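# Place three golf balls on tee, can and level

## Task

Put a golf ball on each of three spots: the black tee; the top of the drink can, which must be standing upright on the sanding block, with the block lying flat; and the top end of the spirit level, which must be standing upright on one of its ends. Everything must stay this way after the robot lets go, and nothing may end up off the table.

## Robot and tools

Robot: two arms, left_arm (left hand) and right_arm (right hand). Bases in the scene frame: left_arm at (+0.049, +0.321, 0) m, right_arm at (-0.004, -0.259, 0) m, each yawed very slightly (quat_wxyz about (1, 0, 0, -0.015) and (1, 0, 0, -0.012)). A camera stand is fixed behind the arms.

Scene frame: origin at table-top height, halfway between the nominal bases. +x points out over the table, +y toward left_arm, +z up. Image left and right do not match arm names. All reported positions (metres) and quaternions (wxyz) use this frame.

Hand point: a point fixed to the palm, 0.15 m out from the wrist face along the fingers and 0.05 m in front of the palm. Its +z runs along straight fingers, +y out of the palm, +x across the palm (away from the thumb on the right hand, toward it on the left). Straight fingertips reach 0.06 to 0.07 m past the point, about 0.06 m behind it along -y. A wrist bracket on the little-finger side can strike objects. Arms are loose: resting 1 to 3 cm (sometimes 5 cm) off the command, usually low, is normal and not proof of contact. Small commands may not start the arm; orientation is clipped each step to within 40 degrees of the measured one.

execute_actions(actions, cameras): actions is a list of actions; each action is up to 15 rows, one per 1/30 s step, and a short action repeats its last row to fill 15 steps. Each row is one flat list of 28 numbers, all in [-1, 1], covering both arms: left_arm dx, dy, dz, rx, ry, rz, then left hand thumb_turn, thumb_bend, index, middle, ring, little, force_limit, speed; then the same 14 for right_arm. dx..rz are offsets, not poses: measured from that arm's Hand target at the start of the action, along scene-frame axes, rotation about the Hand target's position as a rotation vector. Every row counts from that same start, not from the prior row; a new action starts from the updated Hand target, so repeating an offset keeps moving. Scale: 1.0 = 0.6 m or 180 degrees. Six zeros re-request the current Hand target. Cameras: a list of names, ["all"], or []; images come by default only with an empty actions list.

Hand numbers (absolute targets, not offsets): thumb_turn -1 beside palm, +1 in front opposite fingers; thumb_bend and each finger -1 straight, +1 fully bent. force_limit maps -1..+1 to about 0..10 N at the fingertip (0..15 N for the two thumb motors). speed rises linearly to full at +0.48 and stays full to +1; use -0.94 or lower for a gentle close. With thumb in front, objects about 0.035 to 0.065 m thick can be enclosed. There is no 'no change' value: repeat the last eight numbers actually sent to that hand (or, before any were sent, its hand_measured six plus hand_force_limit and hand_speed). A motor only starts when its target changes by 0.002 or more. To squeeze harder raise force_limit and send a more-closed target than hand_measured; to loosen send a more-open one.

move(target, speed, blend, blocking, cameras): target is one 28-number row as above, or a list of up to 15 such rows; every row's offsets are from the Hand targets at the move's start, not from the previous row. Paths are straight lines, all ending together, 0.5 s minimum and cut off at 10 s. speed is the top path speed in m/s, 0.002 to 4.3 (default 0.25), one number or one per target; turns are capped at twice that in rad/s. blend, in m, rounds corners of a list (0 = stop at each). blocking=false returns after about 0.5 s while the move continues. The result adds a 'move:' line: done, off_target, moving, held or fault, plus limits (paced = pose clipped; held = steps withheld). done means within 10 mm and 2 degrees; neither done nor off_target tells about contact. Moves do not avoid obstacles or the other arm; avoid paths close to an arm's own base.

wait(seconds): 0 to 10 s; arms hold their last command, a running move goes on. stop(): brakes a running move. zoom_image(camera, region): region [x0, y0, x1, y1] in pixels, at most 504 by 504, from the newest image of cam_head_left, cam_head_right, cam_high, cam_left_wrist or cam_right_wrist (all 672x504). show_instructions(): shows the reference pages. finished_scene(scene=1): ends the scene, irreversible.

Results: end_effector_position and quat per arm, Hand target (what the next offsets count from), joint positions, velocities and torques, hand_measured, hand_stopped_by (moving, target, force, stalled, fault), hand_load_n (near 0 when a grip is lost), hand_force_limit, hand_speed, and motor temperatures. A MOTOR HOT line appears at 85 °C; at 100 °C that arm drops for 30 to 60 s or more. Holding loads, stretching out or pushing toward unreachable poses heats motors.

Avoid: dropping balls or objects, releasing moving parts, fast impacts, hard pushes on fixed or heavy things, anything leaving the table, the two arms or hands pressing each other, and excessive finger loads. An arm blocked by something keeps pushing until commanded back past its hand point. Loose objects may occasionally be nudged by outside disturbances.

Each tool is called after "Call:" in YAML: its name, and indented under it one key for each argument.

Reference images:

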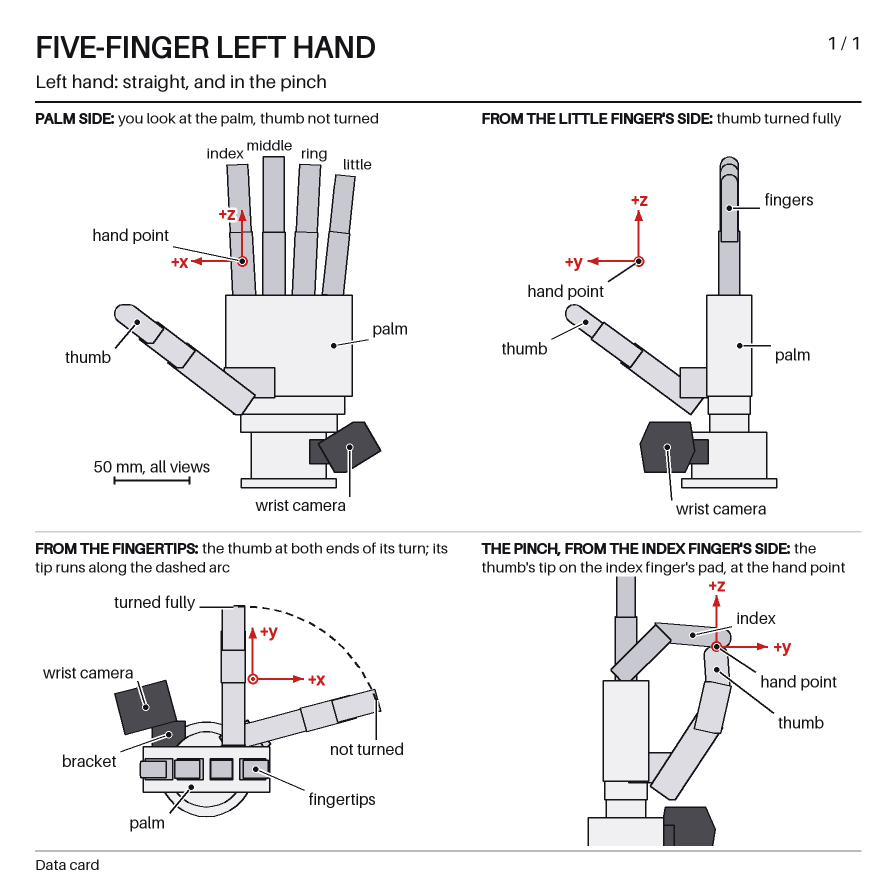

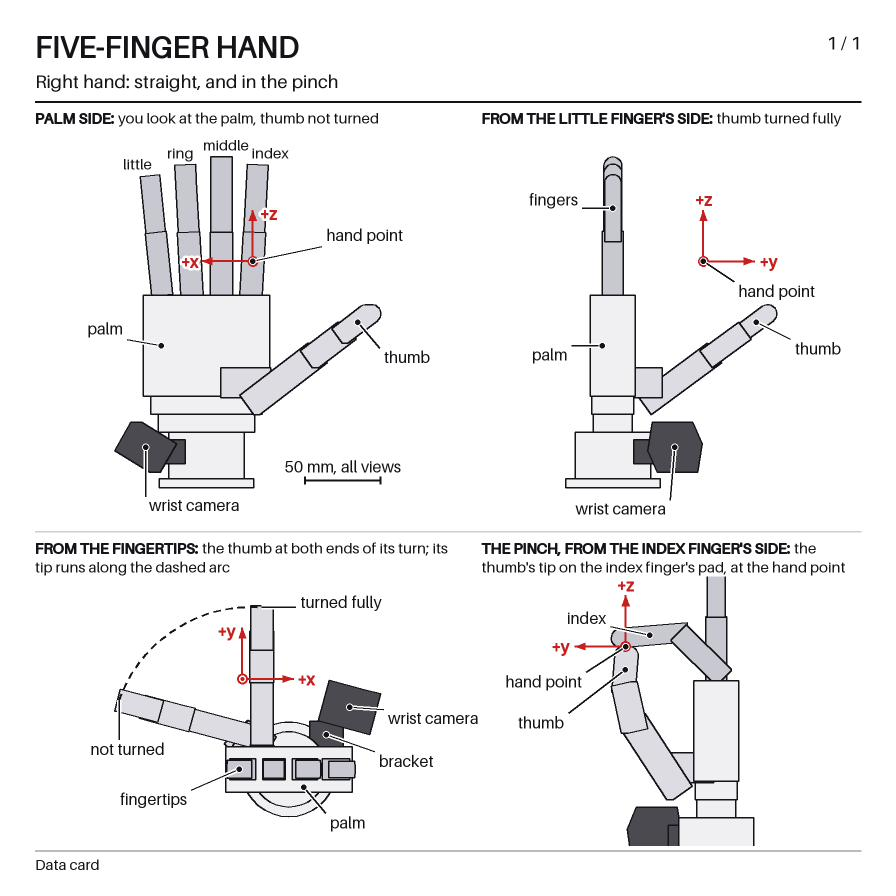

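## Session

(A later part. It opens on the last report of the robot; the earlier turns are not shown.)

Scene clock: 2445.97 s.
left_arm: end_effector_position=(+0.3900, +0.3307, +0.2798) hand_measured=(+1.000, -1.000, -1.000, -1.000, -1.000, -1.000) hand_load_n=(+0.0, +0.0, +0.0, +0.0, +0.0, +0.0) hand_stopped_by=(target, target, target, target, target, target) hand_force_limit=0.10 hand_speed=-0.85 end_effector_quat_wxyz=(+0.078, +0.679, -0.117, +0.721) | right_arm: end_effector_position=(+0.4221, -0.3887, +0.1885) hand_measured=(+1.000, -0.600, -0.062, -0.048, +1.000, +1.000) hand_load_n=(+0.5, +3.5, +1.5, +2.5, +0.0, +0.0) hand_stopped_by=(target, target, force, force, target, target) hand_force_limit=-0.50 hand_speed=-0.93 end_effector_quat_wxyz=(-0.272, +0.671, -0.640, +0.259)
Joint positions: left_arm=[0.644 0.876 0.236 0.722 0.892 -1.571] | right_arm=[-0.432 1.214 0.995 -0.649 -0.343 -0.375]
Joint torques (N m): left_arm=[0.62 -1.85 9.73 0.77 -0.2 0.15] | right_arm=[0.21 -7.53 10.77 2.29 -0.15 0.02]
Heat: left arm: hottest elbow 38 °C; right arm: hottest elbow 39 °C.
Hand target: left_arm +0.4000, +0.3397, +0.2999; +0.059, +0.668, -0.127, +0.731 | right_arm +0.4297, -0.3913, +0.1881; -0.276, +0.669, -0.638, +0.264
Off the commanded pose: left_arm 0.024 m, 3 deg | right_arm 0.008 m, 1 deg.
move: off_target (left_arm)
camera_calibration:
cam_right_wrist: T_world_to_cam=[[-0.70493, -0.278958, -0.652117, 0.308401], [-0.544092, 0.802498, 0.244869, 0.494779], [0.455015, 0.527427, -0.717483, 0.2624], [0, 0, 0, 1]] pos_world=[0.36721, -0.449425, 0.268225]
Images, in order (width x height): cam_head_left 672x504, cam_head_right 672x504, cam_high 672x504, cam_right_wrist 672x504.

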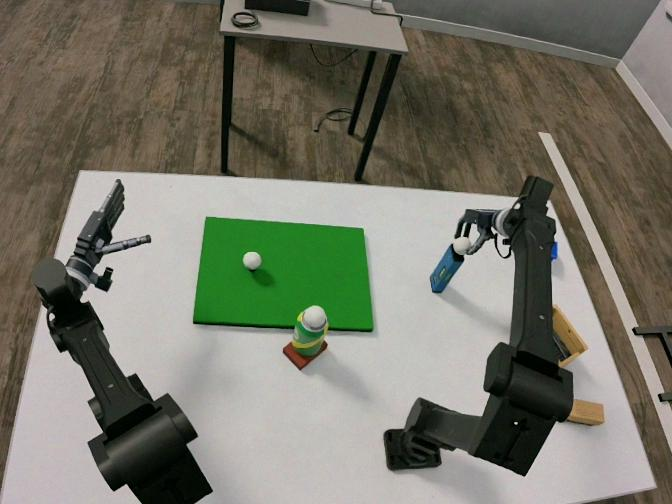

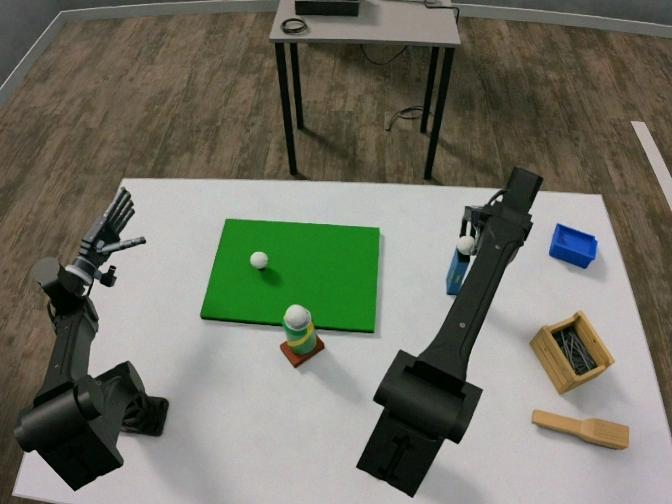

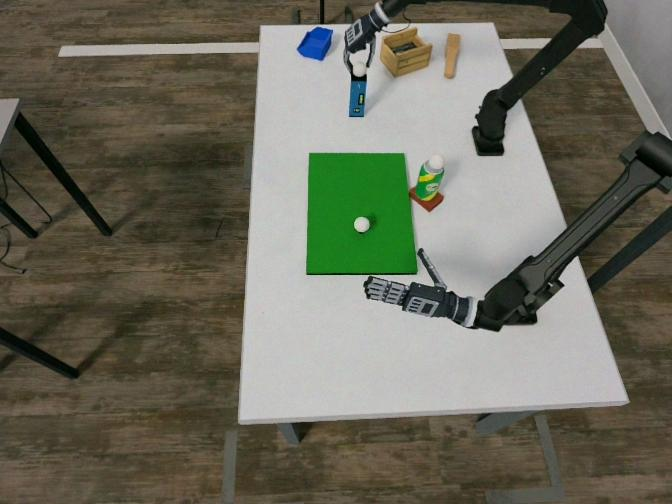

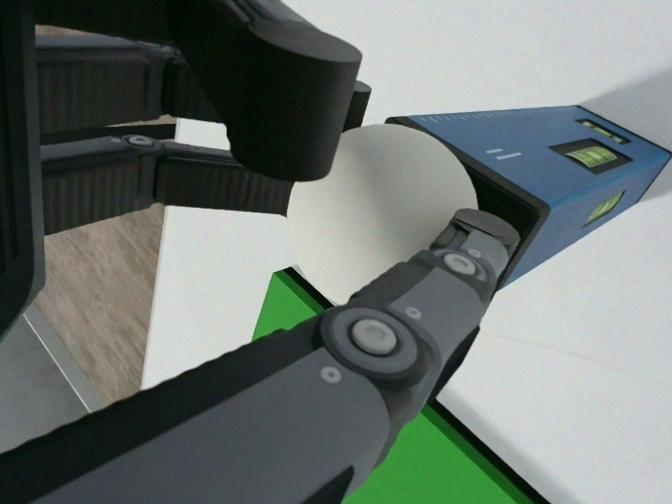

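Call:
move:
  target: [0,0,0,0,0,0,1,-1,-1,-1,-1,-1,0.1,-0.85,0,0,-0.005,0,0,0,1,-0.6,0.4,0.4,1,1,-0.5,-0.93]
  speed: 0.02
  cameras: ["cam_right_wrist","cam_head_right"]

Call:
zoom_image:
  camera: "cam_right_wrist"
  region: [260, 60, 600, 315]

Call:
zoom_image:
  camera: "cam_head_right"
  region: [430, 210, 500, 280]

Scene clock: 2464.73 s.
left_arm: end_effector_position=(+0.3900, +0.3307, +0.2798) hand_measured=(+1.000, -1.000, -1.000, -1.000, -1.000, -1.000) hand_load_n=(+0.0, +0.0, +0.0, +0.0, +0.0, +0.0) hand_stopped_by=(target, target, target, target, target, target) hand_force_limit=0.10 hand_speed=-0.85 end_effector_quat_wxyz=(+0.078, +0.679, -0.117, +0.721) | right_arm: end_effector_position=(+0.4216, -0.3884, +0.1850) hand_measured=(+1.000, -0.600, -0.062, -0.048, +1.000, +1.000) hand_load_n=(+0.5, +3.5, +1.5, +2.5, +0.0, +0.0) hand_stopped_by=(target, target, force, force, target, target) hand_force_limit=-0.50 hand_speed=-0.93 end_effector_quat_wxyz=(-0.272, +0.671, -0.640, +0.258)
Joint positions: left_arm=[0.644 0.876 0.236 0.722 0.892 -1.571] | right_arm=[-0.432 1.215 0.988 -0.641 -0.343 -0.375]
Joint torques (N m): left_arm=[0.67 -1.85 9.74 0.77 -0.21 0.15] | right_arm=[0.21 -7.53 10.76 2.29 -0.15 0.02]
Heat: left arm: hottest elbow 38 °C; right arm: hottest elbow 39 °C.
Hand target: left_arm +0.4000, +0.3397, +0.2999; +0.059, +0.668, -0.127, +0.731 | right_arm +0.4297, -0.3913, +0.1851; -0.276, +0.669, -0.638, +0.264
Off the commanded pose: left_arm 0.024 m, 3 deg | right_arm 0.009 m, 1 deg.
move: off_target (left_arm)
camera_calibration:
cam_right_wrist: T_world_to_cam=[[-0.705834, -0.278581, -0.6513, 0.306175], [-0.543748, 0.80236, 0.246083, 0.49475], [0.454023, 0.527836, -0.717811, 0.260596], [0, 0, 0, 1]] pos_world=[0.366811, -0.449225, 0.264721]
Images, in order (width x height): cam_head_right 672x504, cam_right_wrist 672x504.

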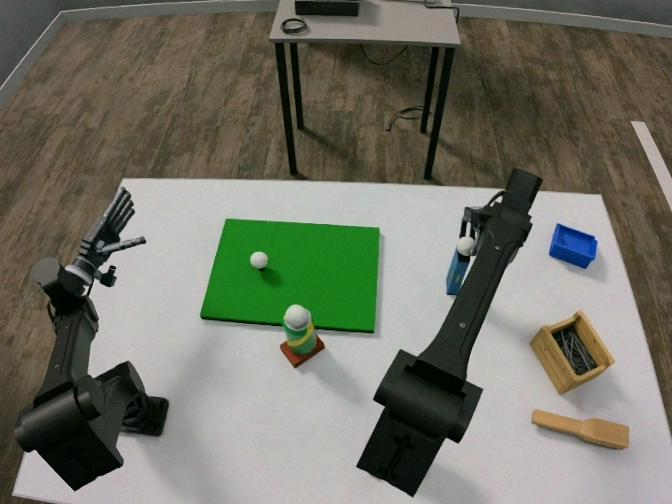

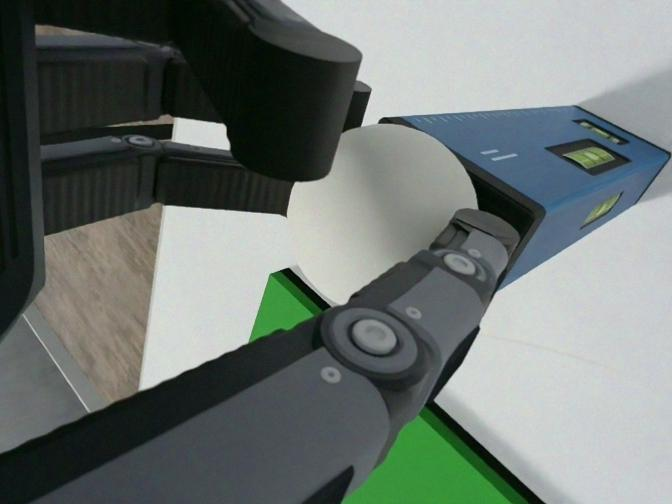

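Scaled by 1.482 from the camera's 672x504 image, which has a finer 960x720 frame.

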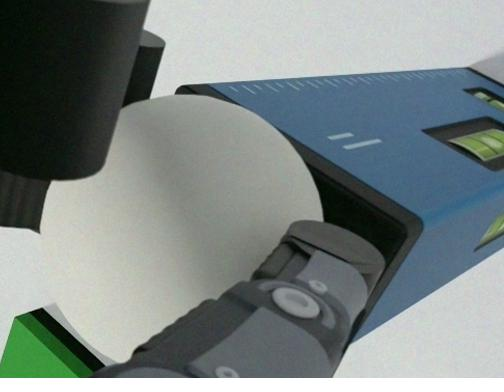

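Scaled by 7.200 from the camera's 672x504 image, which has a finer 960x720 frame.

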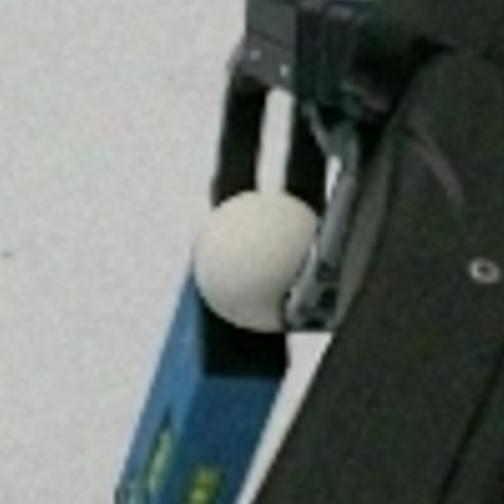

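Call:
move:
  target: [0,0,0,0,0,0,1,-1,-1,-1,-1,-1,0.1,-0.85,0,0,-0.0035,0,0,0,1,-0.6,0.4,0.4,1,1,-0.5,-0.93]
  speed: 0.02
  cameras: ["cam_right_wrist","cam_head_left"]

Call:
zoom_image:
  camera: "cam_right_wrist"
  region: [260, 60, 600, 315]

Call:
zoom_image:
  camera: "cam_head_left"
  region: [430, 200, 500, 270]

Scene clock: 2473.83 s.
left_arm: end_effector_position=(+0.3900, +0.3307, +0.2798) hand_measured=(+1.000, -1.000, -1.000, -1.000, -1.000, -1.000) hand_load_n=(-0.5, +0.0, +0.0, +0.0, +0.0, +0.0) hand_stopped_by=(target, target, target, target, target, target) hand_force_limit=0.10 hand_speed=-0.85 end_effector_quat_wxyz=(+0.078, +0.679, -0.117, +0.721) | right_arm: end_effector_position=(+0.4224, -0.3888, +0.1844) hand_measured=(+1.000, -0.600, -0.062, -0.048, +1.000, +1.000) hand_load_n=(+0.5, +3.5, +1.5, +2.5, +0.0, +0.0) hand_stopped_by=(target, target, force, force, target, target) hand_force_limit=-0.50 hand_speed=-0.93 end_effector_quat_wxyz=(-0.273, +0.670, -0.639, +0.260)
Joint positions: left_arm=[0.644 0.876 0.236 0.722 0.892 -1.571] | right_arm=[-0.432 1.215 0.985 -0.634 -0.343 -0.375]
Joint torques (N m): left_arm=[0.67 -1.85 9.74 0.77 -0.2 0.14] | right_arm=[0.26 -7.47 10.63 2.26 -0.15 0.02]
Heat: left arm: hottest elbow 38 °C; right arm: hottest elbow 40 °C.
Hand target: left_arm +0.4000, +0.3397, +0.2999; +0.059, +0.668, -0.127, +0.731 | right_arm +0.4297, -0.3913, +0.1830; -0.276, +0.669, -0.638, +0.264
Off the commanded pose: left_arm 0.024 m, 3 deg | right_arm 0.008 m, 1 deg.
move: off_target (left_arm)
camera_calibration:
cam_right_wrist: T_world_to_cam=[[-0.70315, -0.279899, -0.653634, 0.30499], [-0.544788, 0.802813, 0.242278, 0.496884], [0.456932, 0.526449, -0.716983, 0.258117], [0, 0, 0, 1]] pos_world=[0.367208, -0.449424, 0.264034]
Images, in order (width x height): cam_head_left 672x504, cam_right_wrist 672x504.

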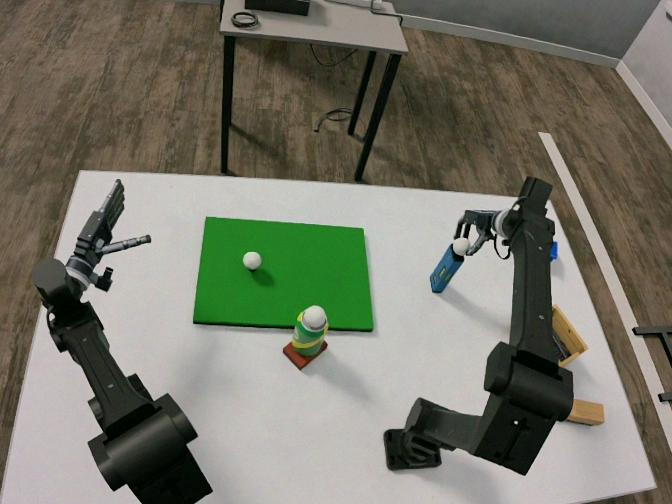

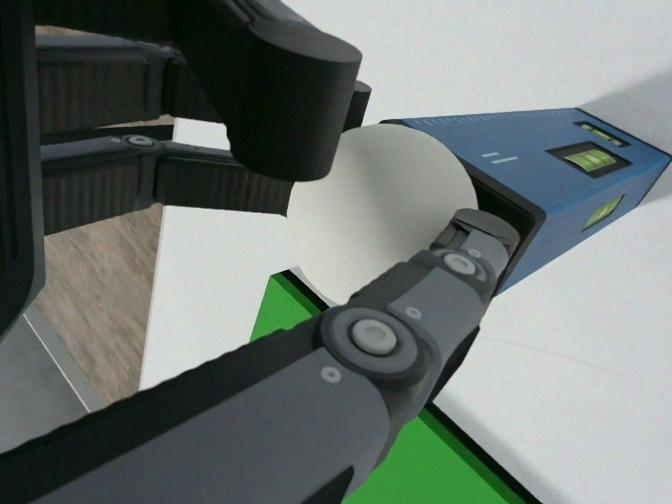

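Scaled by 1.482 from the camera's 672x504 image, which has a finer 960x720 frame.

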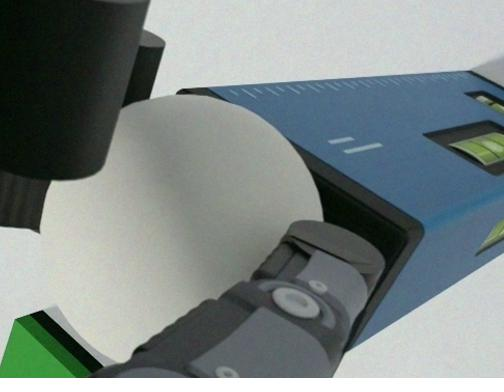

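Scaled by 7.200 from the camera's 672x504 image, which has a finer 960x720 frame.

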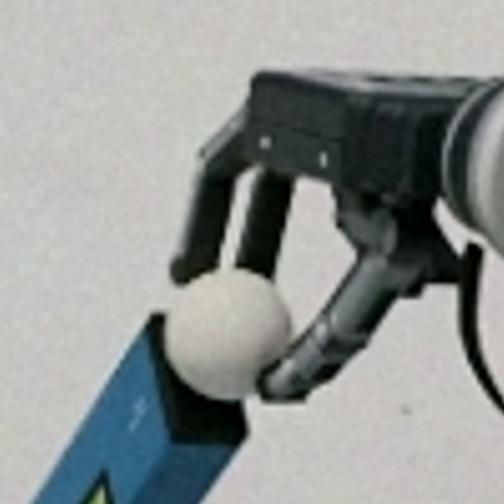

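Call:
wait:
  seconds: 0
  cameras: ["cam_head_right","cam_high"]

Call:
zoom_image:
  camera: "cam_head_right"
  region: [445, 225, 485, 265]

Call:
zoom_image:
  camera: "cam_high"
  region: [340, 50, 380, 90]

Scene clock: 2503.77 s.
left_arm: end_effector_position=(+0.3900, +0.3307, +0.2798) hand_measured=(+1.000, -1.000, -1.000, -1.000, -1.000, -1.000) hand_load_n=(-0.5, +0.0, +0.0, +0.0, +0.0, +0.0) hand_stopped_by=(target, target, target, target, target, target) hand_force_limit=0.10 hand_speed=-0.85 end_effector_quat_wxyz=(+0.078, +0.679, -0.117, +0.721) | right_arm: end_effector_position=(+0.4224, -0.3888, +0.1844) hand_measured=(+1.000, -0.600, -0.062, -0.048, +1.000, +1.000) hand_load_n=(+0.5, +3.5, +1.5, +2.5, +0.0, +0.0) hand_stopped_by=(target, target, force, force, target, target) hand_force_limit=-0.50 hand_speed=-0.93 end_effector_quat_wxyz=(-0.273, +0.670, -0.639, +0.260)
Joint positions: left_arm=[0.644 0.876 0.236 0.722 0.892 -1.571] | right_arm=[-0.432 1.215 0.985 -0.634 -0.343 -0.375]
Joint torques (N m): left_arm=[0.62 -1.85 9.73 0.77 -0.2 0.14] | right_arm=[0.26 -7.47 10.63 2.26 -0.15 0.02]
Heat: left arm: hottest elbow 38 °C; right arm: hottest elbow 40 °C.
Hand target: left_arm +0.4000, +0.3397, +0.2999; +0.059, +0.668, -0.127, +0.731 | right_arm +0.4297, -0.3913, +0.1830; -0.276, +0.669, -0.638, +0.264
Off the commanded pose: left_arm 0.024 m, 3 deg | right_arm 0.008 m, 1 deg.
Images, in order (width x height): cam_head_right 672x504, cam_high 672x504.

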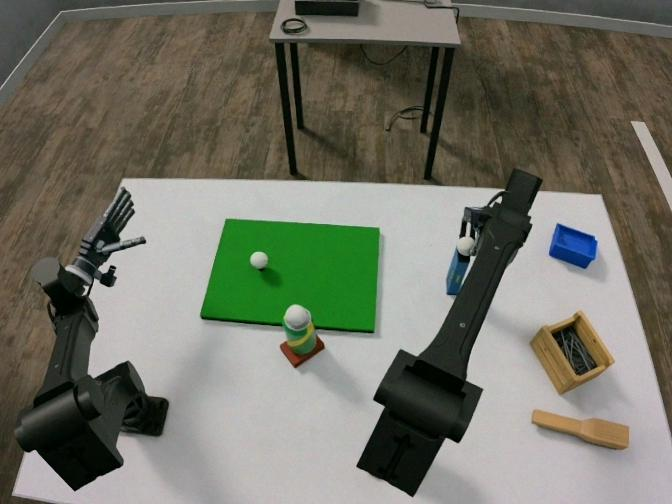

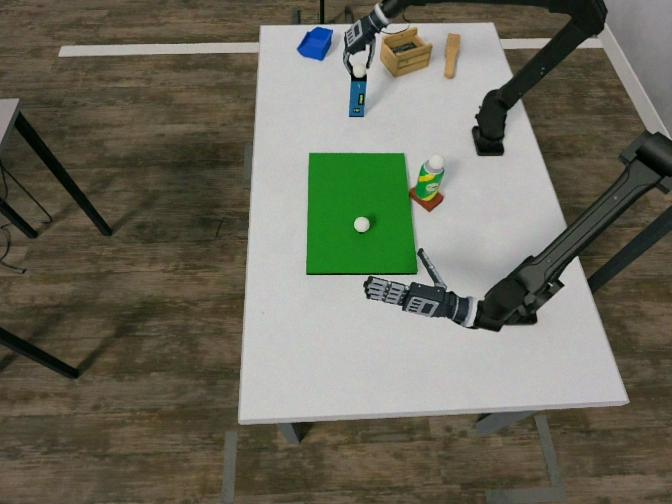

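Scaled by 12.600 from the camera's 672x504 image, which has a finer 960x720 frame.

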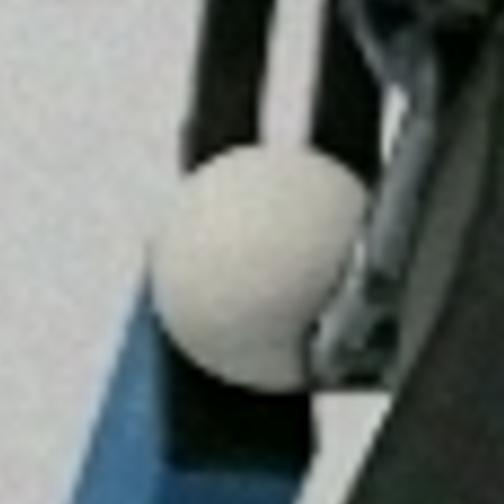

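Scaled by 12.600 from the camera's 672x504 image, which has a finer 960x720 frame.

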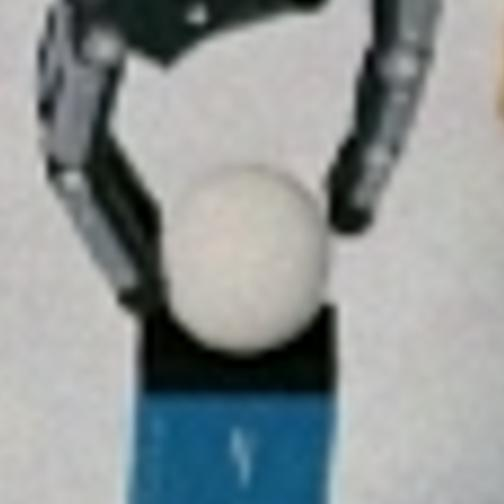

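Call:
move:
  target: [0,0,0,0,0,0,1,-1,-1,-1,-1,-1,0.1,-0.85,-0.0015,0,-0.0035,0,0,0,1,-0.6,0.4,0.4,1,1,-0.5,-0.93]
  speed: 0.02
  cameras: ["cam_right_wrist","cam_head_left","cam_head_right","cam_high"]

Call:
zoom_image:
  camera: "cam_head_left"
  region: [445, 225, 485, 265]

Call:
zoom_image:
  camera: "cam_head_right"
  region: [445, 225, 485, 265]

Call:
zoom_image:
  camera: "cam_high"
  region: [340, 50, 380, 90]

Call:
zoom_image:
  camera: "cam_right_wrist"
  region: [260, 60, 600, 315]

Scene clock: 2532.03 s.
left_arm: end_effector_position=(+0.3900, +0.3307, +0.2798) hand_measured=(+1.000, -1.000, -1.000, -1.000, -1.000, -1.000) hand_load_n=(-0.5, +0.0, +0.0, +0.0, +0.0, +0.0) hand_stopped_by=(target, target, target, target, target, target) hand_force_limit=0.10 hand_speed=-0.85 end_effector_quat_wxyz=(+0.078, +0.679, -0.117, +0.721) | right_arm: end_effector_position=(+0.4229, -0.3891, +0.1842) hand_measured=(+1.000, -0.600, -0.062, -0.048, +1.000, +1.000) hand_load_n=(+0.5, +3.5, +1.0, +2.5, +0.0, +0.0) hand_stopped_by=(target, target, force, force, target, target) hand_force_limit=-0.50 hand_speed=-0.93 end_effector_quat_wxyz=(-0.273, +0.670, -0.639, +0.261)
Joint positions: left_arm=[0.644 0.876 0.236 0.722 0.892 -1.571] | right_arm=[-0.432 1.215 0.983 -0.629 -0.343 -0.375]
Joint torques (N m): left_arm=[0.62 -1.85 9.74 0.77 -0.2 0.14] | right_arm=[0.15 -7.53 10.28 2.25 -0.18 0.01]
Heat: left arm: hottest elbow 38 °C; right arm: hottest elbow 40 °C.
Hand target: left_arm +0.4000, +0.3397, +0.2999; +0.059, +0.668, -0.127, +0.731 | right_arm +0.4288, -0.3913, +0.1809; -0.276, +0.669, -0.638, +0.264
Off the commanded pose: left_arm 0.024 m, 3 deg | right_arm 0.007 m, 1 deg.
move: off_target (left_arm)
camera_calibration:
cam_right_wrist: T_world_to_cam=[[-0.701334, -0.280808, -0.655193, 0.304288], [-0.545451, 0.803153, 0.239641, 0.498368], [0.458927, 0.525444, -0.716445, 0.25655], [0, 0, 0, 1]] pos_world=[0.367505, -0.449622, 0.263742]
Images, in order (width x height): cam_head_left 672x504, cam_head_right 672x504, cam_high 672x504, cam_right_wrist 672x504.

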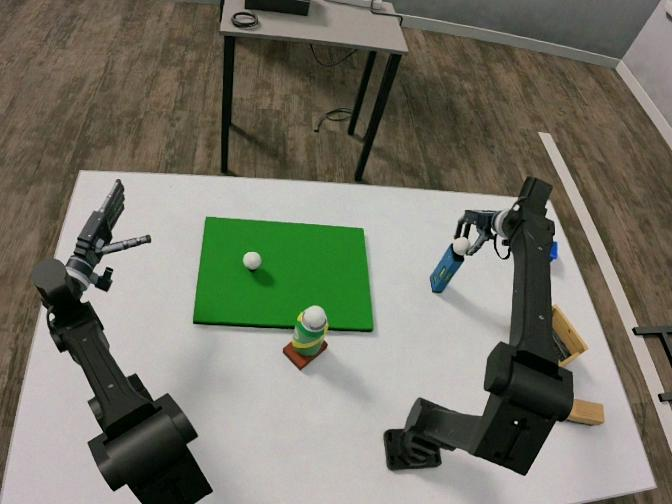

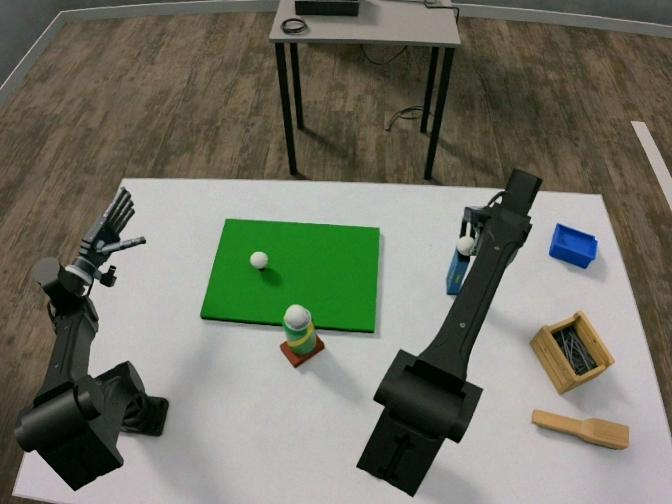

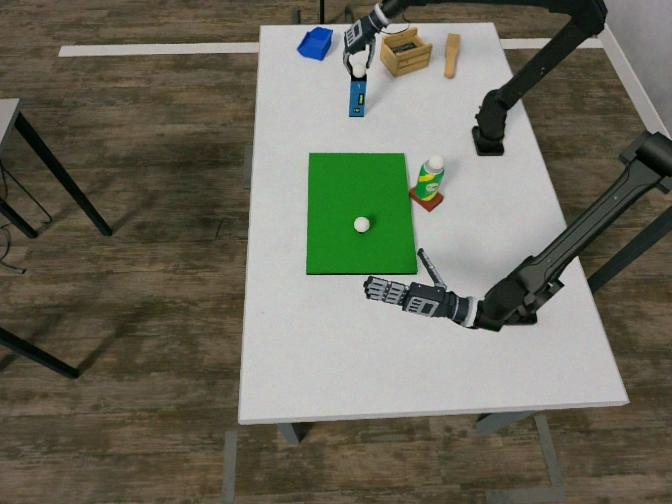

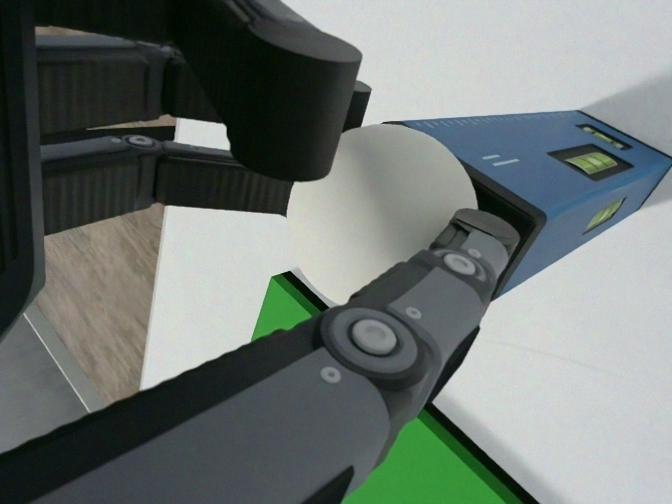

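Scaled by 12.600 from the camera's 672x504 image, which has a finer 960x720 frame.

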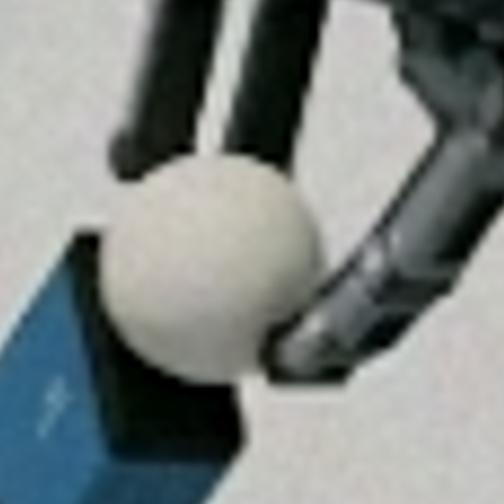

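Scaled by 12.600 from the camera's 672x504 image, which has a finer 960x720 frame.

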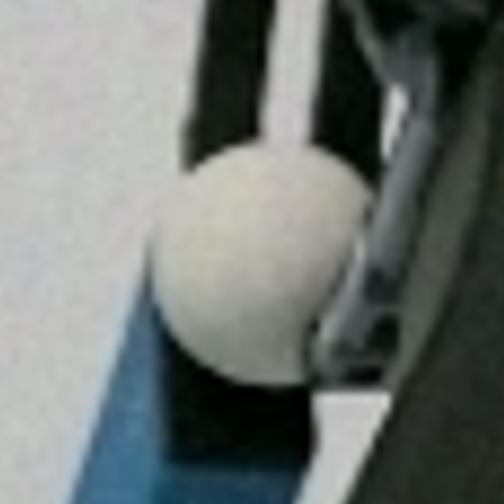

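Scaled by 12.600 from the camera's 672x504 image, which has a finer 960x720 frame.

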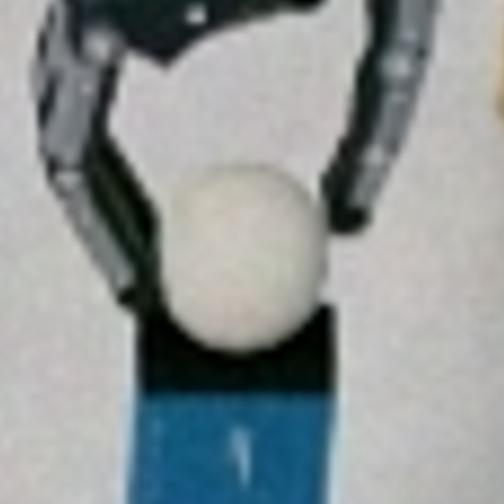

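Scaled by 1.482 from the camera's 672x504 image, which has a finer 960x720 frame.

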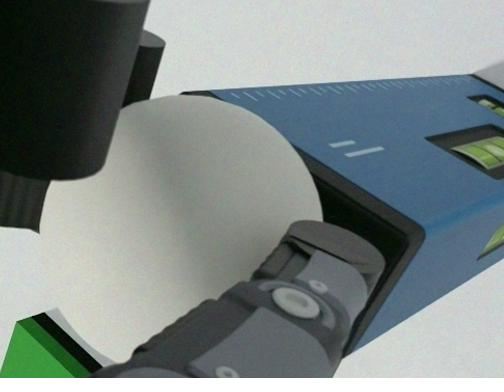

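Call:
move:
  target: [0,0,0,0,0,0,1,-1,-1,-1,-1,-1,0.1,-0.85,0,0,0.0035,0,0,0,1,-0.6,0.4,0.4,1,1,-0.5,-0.93]
  speed: 0.02
  cameras: []

Scene clock: 2541.07 s.
left_arm: end_effector_position=(+0.3900, +0.3307, +0.2798) hand_measured=(+1.000, -1.000, -1.000, -1.000, -1.000, -1.000) hand_load_n=(-0.5, +0.0, +0.0, +0.0, +0.0, +0.0) hand_stopped_by=(target, target, target, target, target, target) hand_force_limit=0.10 hand_speed=-0.85 end_effector_quat_wxyz=(+0.078, +0.679, -0.117, +0.721) | right_arm: end_effector_position=(+0.4229, -0.3891, +0.1842) hand_measured=(+1.000, -0.600, -0.062, -0.048, +1.000, +1.000) hand_load_n=(+0.5, +3.5, +1.0, +2.5, +0.0, +0.0) hand_stopped_by=(target, target, force, force, target, target) hand_force_limit=-0.50 hand_speed=-0.93 end_effector_quat_wxyz=(-0.273, +0.670, -0.639, +0.261)
Joint positions: left_arm=[0.644 0.876 0.236 0.722 0.892 -1.571] | right_arm=[-0.432 1.215 0.983 -0.629 -0.343 -0.375]
Joint torques (N m): left_arm=[0.62 -1.85 9.74 0.79 -0.2 0.15] | right_arm=[0.15 -7.59 10.66 2 -0.18 0.01]
Heat: left arm: hottest elbow 38 °C; right arm: hottest elbow 40 °C.
Hand target: left_arm +0.4000, +0.3397, +0.2999; +0.059, +0.668, -0.127, +0.731 | right_arm +0.4288, -0.3913, +0.1830; -0.276, +0.669, -0.638, +0.264
Off the commanded pose: left_arm 0.024 m, 3 deg | right_arm 0.006 m, 1 deg.
move: off_target (left_arm)
No camera images: "cameras" was empty.

Call:
move:
  target: [0,0,0,0,0,0,1,-1,-1,-1,-1,-1,0.1,-0.85,0,0,0,0,0,0,1,-0.7,0.4,0.4,1,1,-0.5,-0.96]
  cameras: ["cam_right_wrist","cam_head_left"]

Call:
zoom_image:
  camera: "cam_right_wrist"
  region: [260, 60, 600, 315]

Call:
zoom_image:
  camera: "cam_head_left"
  region: [445, 225, 485, 265]

Scene clock: 2548.50 s.
left_arm: end_effector_position=(+0.3900, +0.3307, +0.2798) hand_measured=(+1.000, -1.000, -1.000, -1.000, -1.000, -1.000) hand_load_n=(-0.5, +0.0, +0.0, +0.0, +0.0, +0.0) hand_stopped_by=(target, target, target, target, target, target) hand_force_limit=0.10 hand_speed=-0.85 end_effector_quat_wxyz=(+0.078, +0.679, -0.117, +0.721) | right_arm: end_effector_position=(+0.4229, -0.3891, +0.1842) hand_measured=(+1.000, -0.700, -0.062, -0.048, +1.000, +1.000) hand_load_n=(+0.0, +0.0, +0.0, +0.0, +0.0, +0.0) hand_stopped_by=(target, target, force, force, target, target) hand_force_limit=-0.50 hand_speed=-0.96 end_effector_quat_wxyz=(-0.273, +0.670, -0.639, +0.261)
Joint positions: left_arm=[0.644 0.876 0.236 0.722 0.892 -1.571] | right_arm=[-0.432 1.215 0.983 -0.629 -0.343 -0.375]
Joint torques (N m): left_arm=[0.62 -1.9 9.74 0.79 -0.2 0.14] | right_arm=[0.15 -7.59 10.66 2 -0.18 0.01]
Heat: left arm: hottest elbow 38 °C; right arm: hottest elbow 40 °C.
Hand target: left_arm +0.4000, +0.3397, +0.2999; +0.059, +0.668, -0.127, +0.731 | right_arm +0.4288, -0.3913, +0.1830; -0.276, +0.669, -0.638, +0.264
Off the commanded pose: left_arm 0.024 m, 3 deg | right_arm 0.006 m, 1 deg.
move: off_target (left_arm)
camera_calibration:
cam_right_wrist: T_world_to_cam=[[-0.701334, -0.280808, -0.655193, 0.304288], [-0.545451, 0.803153, 0.239641, 0.498368], [0.458927, 0.525444, -0.716445, 0.25655], [0, 0, 0, 1]] pos_world=[0.367505, -0.449622, 0.263742]
Images, in order (width x height): cam_head_left 672x504, cam_right_wrist 672x504.

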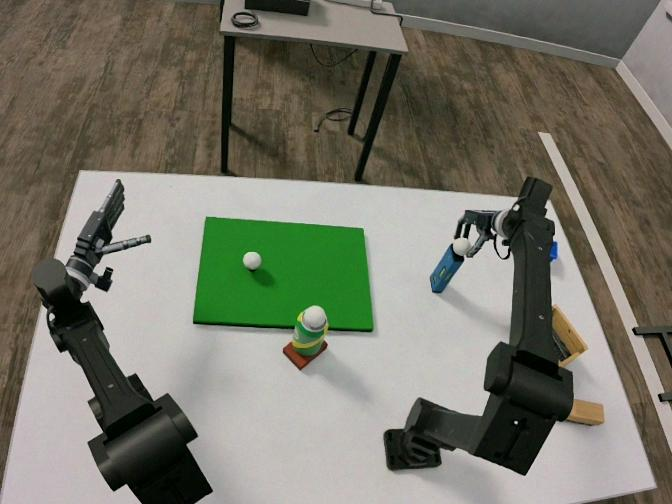

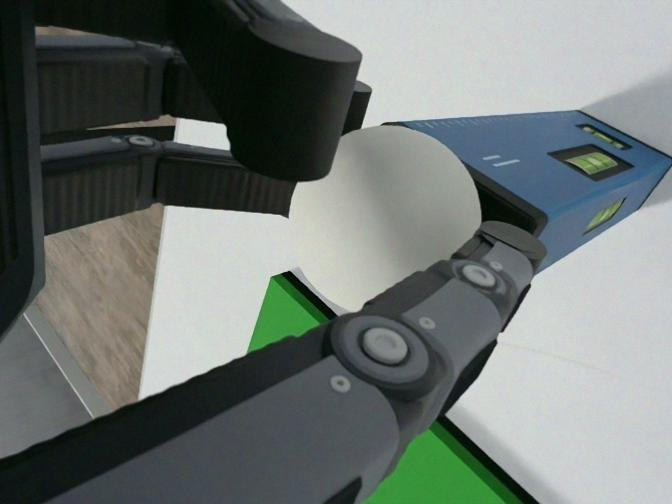

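Scaled by 1.482 from the camera's 672x504 image, which has a finer 960x720 frame.

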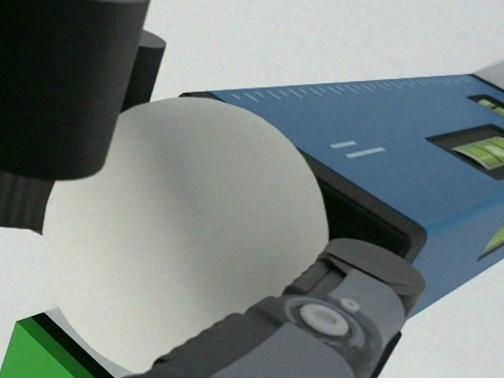

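Scaled by 12.600 from the camera's 672x504 image, which has a finer 960x720 frame.

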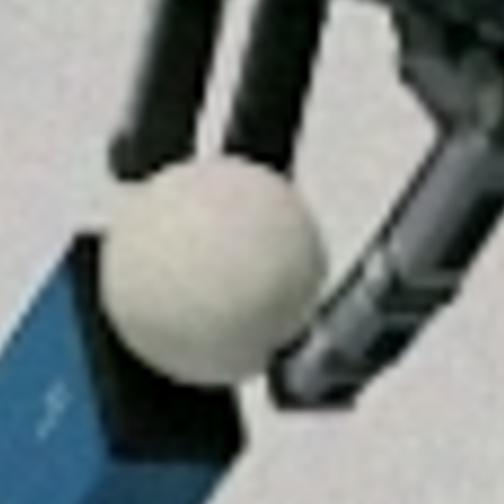

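Call:
wait:
  seconds: 0.5
  cameras: ["cam_right_wrist","cam_high"]

Call:
zoom_image:
  camera: "cam_right_wrist"
  region: [260, 60, 600, 315]

Call:
zoom_image:
  camera: "cam_high"
  region: [340, 50, 380, 90]

Scene clock: 2556.97 s.
left_arm: end_effector_position=(+0.3900, +0.3307, +0.2798) hand_measured=(+1.000, -1.000, -1.000, -1.000, -1.000, -1.000) hand_load_n=(-0.5, -0.5, +0.0, +0.0, +0.0, +0.0) hand_stopped_by=(target, target, target, target, target, target) hand_force_limit=0.10 hand_speed=-0.85 end_effector_quat_wxyz=(+0.078, +0.679, -0.117, +0.721) | right_arm: end_effector_position=(+0.4229, -0.3891, +0.1842) hand_measured=(+1.000, -0.700, -0.062, -0.048, +1.000, +1.000) hand_load_n=(+0.0, +0.0, +0.0, +0.0, +0.0, +0.0) hand_stopped_by=(target, target, force, force, target, target) hand_force_limit=-0.50 hand_speed=-0.96 end_effector_quat_wxyz=(-0.273, +0.670, -0.639, +0.261)
Joint positions: left_arm=[0.644 0.876 0.236 0.722 0.892 -1.571] | right_arm=[-0.432 1.215 0.983 -0.629 -0.343 -0.375]
Joint torques (N m): left_arm=[0.62 -1.9 9.73 0.77 -0.2 0.15] | right_arm=[0.15 -7.65 10.66 2 -0.18 0.01]
Heat: left arm: hottest elbow 39 °C; right arm: hottest elbow 40 °C.
Hand target: left_arm +0.4000, +0.3397, +0.2999; +0.059, +0.668, -0.127, +0.731 | right_arm +0.4288, -0.3913, +0.1830; -0.276, +0.669, -0.638, +0.264
Off the commanded pose: left_arm 0.024 m, 3 deg | right_arm 0.006 m, 1 deg.
wait: 0.50 s; at rest from the start
camera_calibration:
cam_right_wrist: T_world_to_cam=[[-0.701334, -0.280808, -0.655193, 0.304288], [-0.545451, 0.803153, 0.239641, 0.498368], [0.458927, 0.525444, -0.716445, 0.25655], [0, 0, 0, 1]] pos_world=[0.367505, -0.449622, 0.263742]
Images, in order (width x height): cam_high 672x504, cam_right_wrist 672x504.

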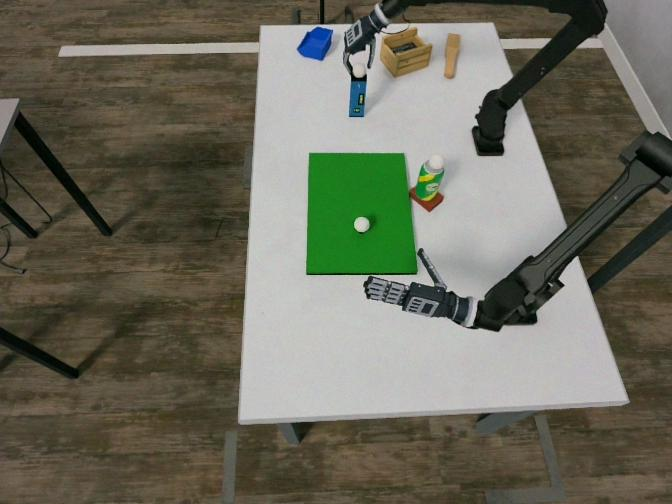

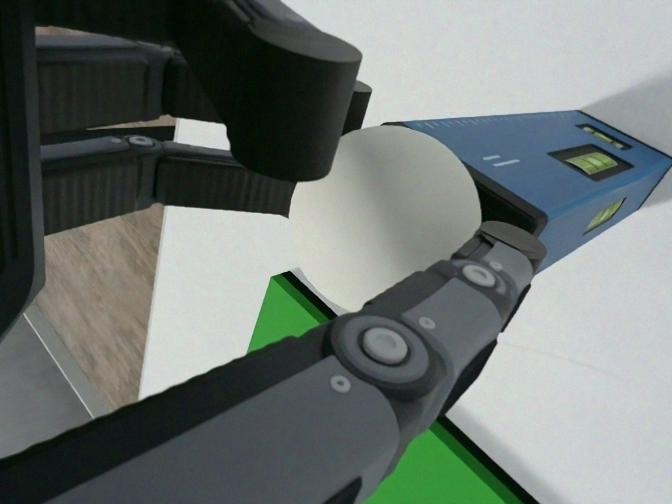

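Scaled by 1.482 from the camera's 672x504 image, which has a finer 960x720 frame.

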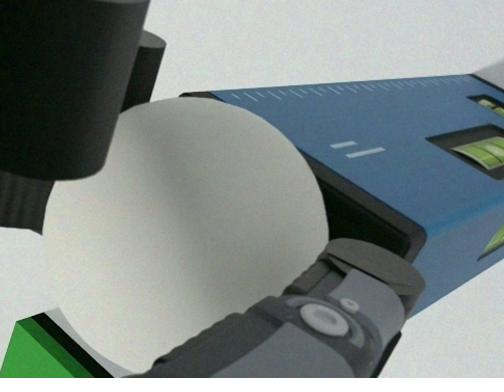

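Scaled by 12.600 from the camera's 672x504 image, which has a finer 960x720 frame.

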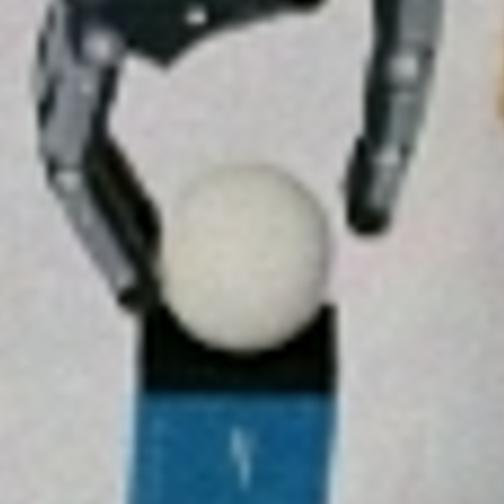

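Call:
move:
  target: [0,0,0,0,0,0,1,-1,-1,-1,-1,-1,0.1,-0.85,0,0,0,0,0,0,1,-0.8,-0.25,-0.25,1,1,-0.5,-0.95]
  cameras: ["cam_right_wrist","cam_high"]

Call:
zoom_image:
  camera: "cam_right_wrist"
  region: [260, 60, 600, 315]

Call:
zoom_image:
  camera: "cam_high"
  region: [340, 50, 380, 90]

Scene clock: 2564.77 s.
left_arm: end_effector_position=(+0.3900, +0.3307, +0.2798) hand_measured=(+1.000, -1.000, -1.000, -1.000, -1.000, -1.000) hand_load_n=(+0.0, +0.0, +0.0, +0.0, +0.0, +0.0) hand_stopped_by=(target, target, target, target, target, target) hand_force_limit=0.10 hand_speed=-0.85 end_effector_quat_wxyz=(+0.078, +0.679, -0.117, +0.721) | right_arm: end_effector_position=(+0.4229, -0.3891, +0.1842) hand_measured=(+1.000, -0.800, -0.250, -0.250, +1.000, +1.000) hand_load_n=(+0.5, +0.0, +0.0, +0.0, +0.0, +0.0) hand_stopped_by=(target, target, target, target, target, target) hand_force_limit=-0.50 hand_speed=-0.95 end_effector_quat_wxyz=(-0.273, +0.670, -0.639, +0.261)
Joint positions: left_arm=[0.644 0.876 0.236 0.722 0.892 -1.571] | right_arm=[-0.432 1.215 0.983 -0.629 -0.343 -0.375]
Joint torques (N m): left_arm=[0.62 -1.85 9.74 0.77 -0.2 0.15] | right_arm=[0.15 -7.59 10.66 2.02 -0.18 0.01]
Heat: left arm: hottest elbow 39 °C; right arm: hottest elbow 40 °C.
Hand target: left_arm +0.4000, +0.3397, +0.2999; +0.059, +0.668, -0.127, +0.731 | right_arm +0.4288, -0.3913, +0.1830; -0.276, +0.669, -0.638, +0.264
Off the commanded pose: left_arm 0.024 m, 3 deg | right_arm 0.006 m, 1 deg.
move: off_target (left_arm)
camera_calibration:
cam_right_wrist: T_world_to_cam=[[-0.701334, -0.280808, -0.655193, 0.304288], [-0.545451, 0.803153, 0.239641, 0.498368], [0.458927, 0.525444, -0.716445, 0.25655], [0, 0, 0, 1]] pos_world=[0.367505, -0.449622, 0.263742]
Images, in order (width x height): cam_high 672x504, cam_right_wrist 672x504.

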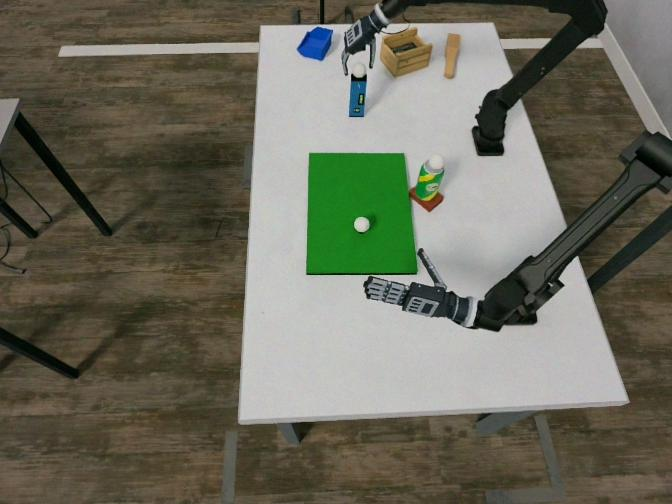

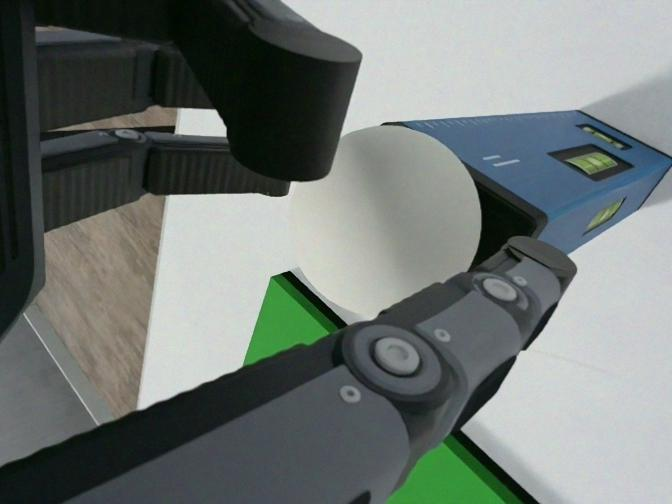

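Scaled by 1.482 from the camera's 672x504 image, which has a finer 960x720 frame.

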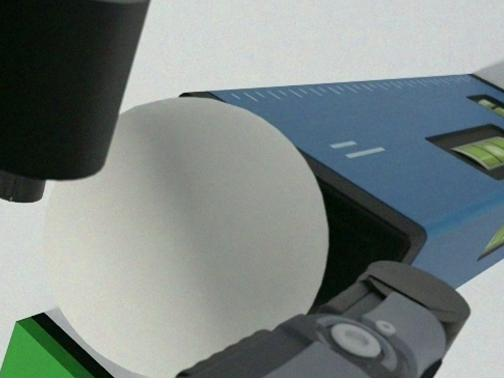

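Scaled by 12.600 from the camera's 672x504 image, which has a finer 960x720 frame.

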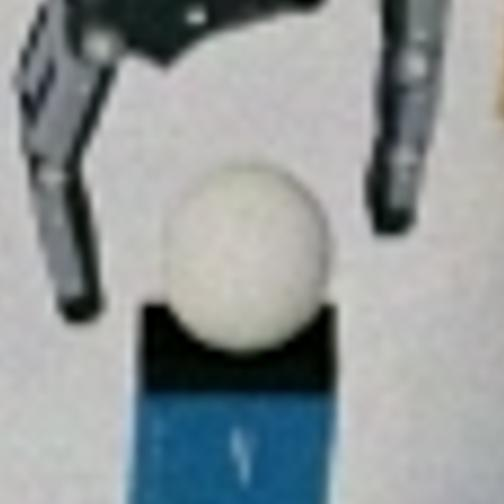

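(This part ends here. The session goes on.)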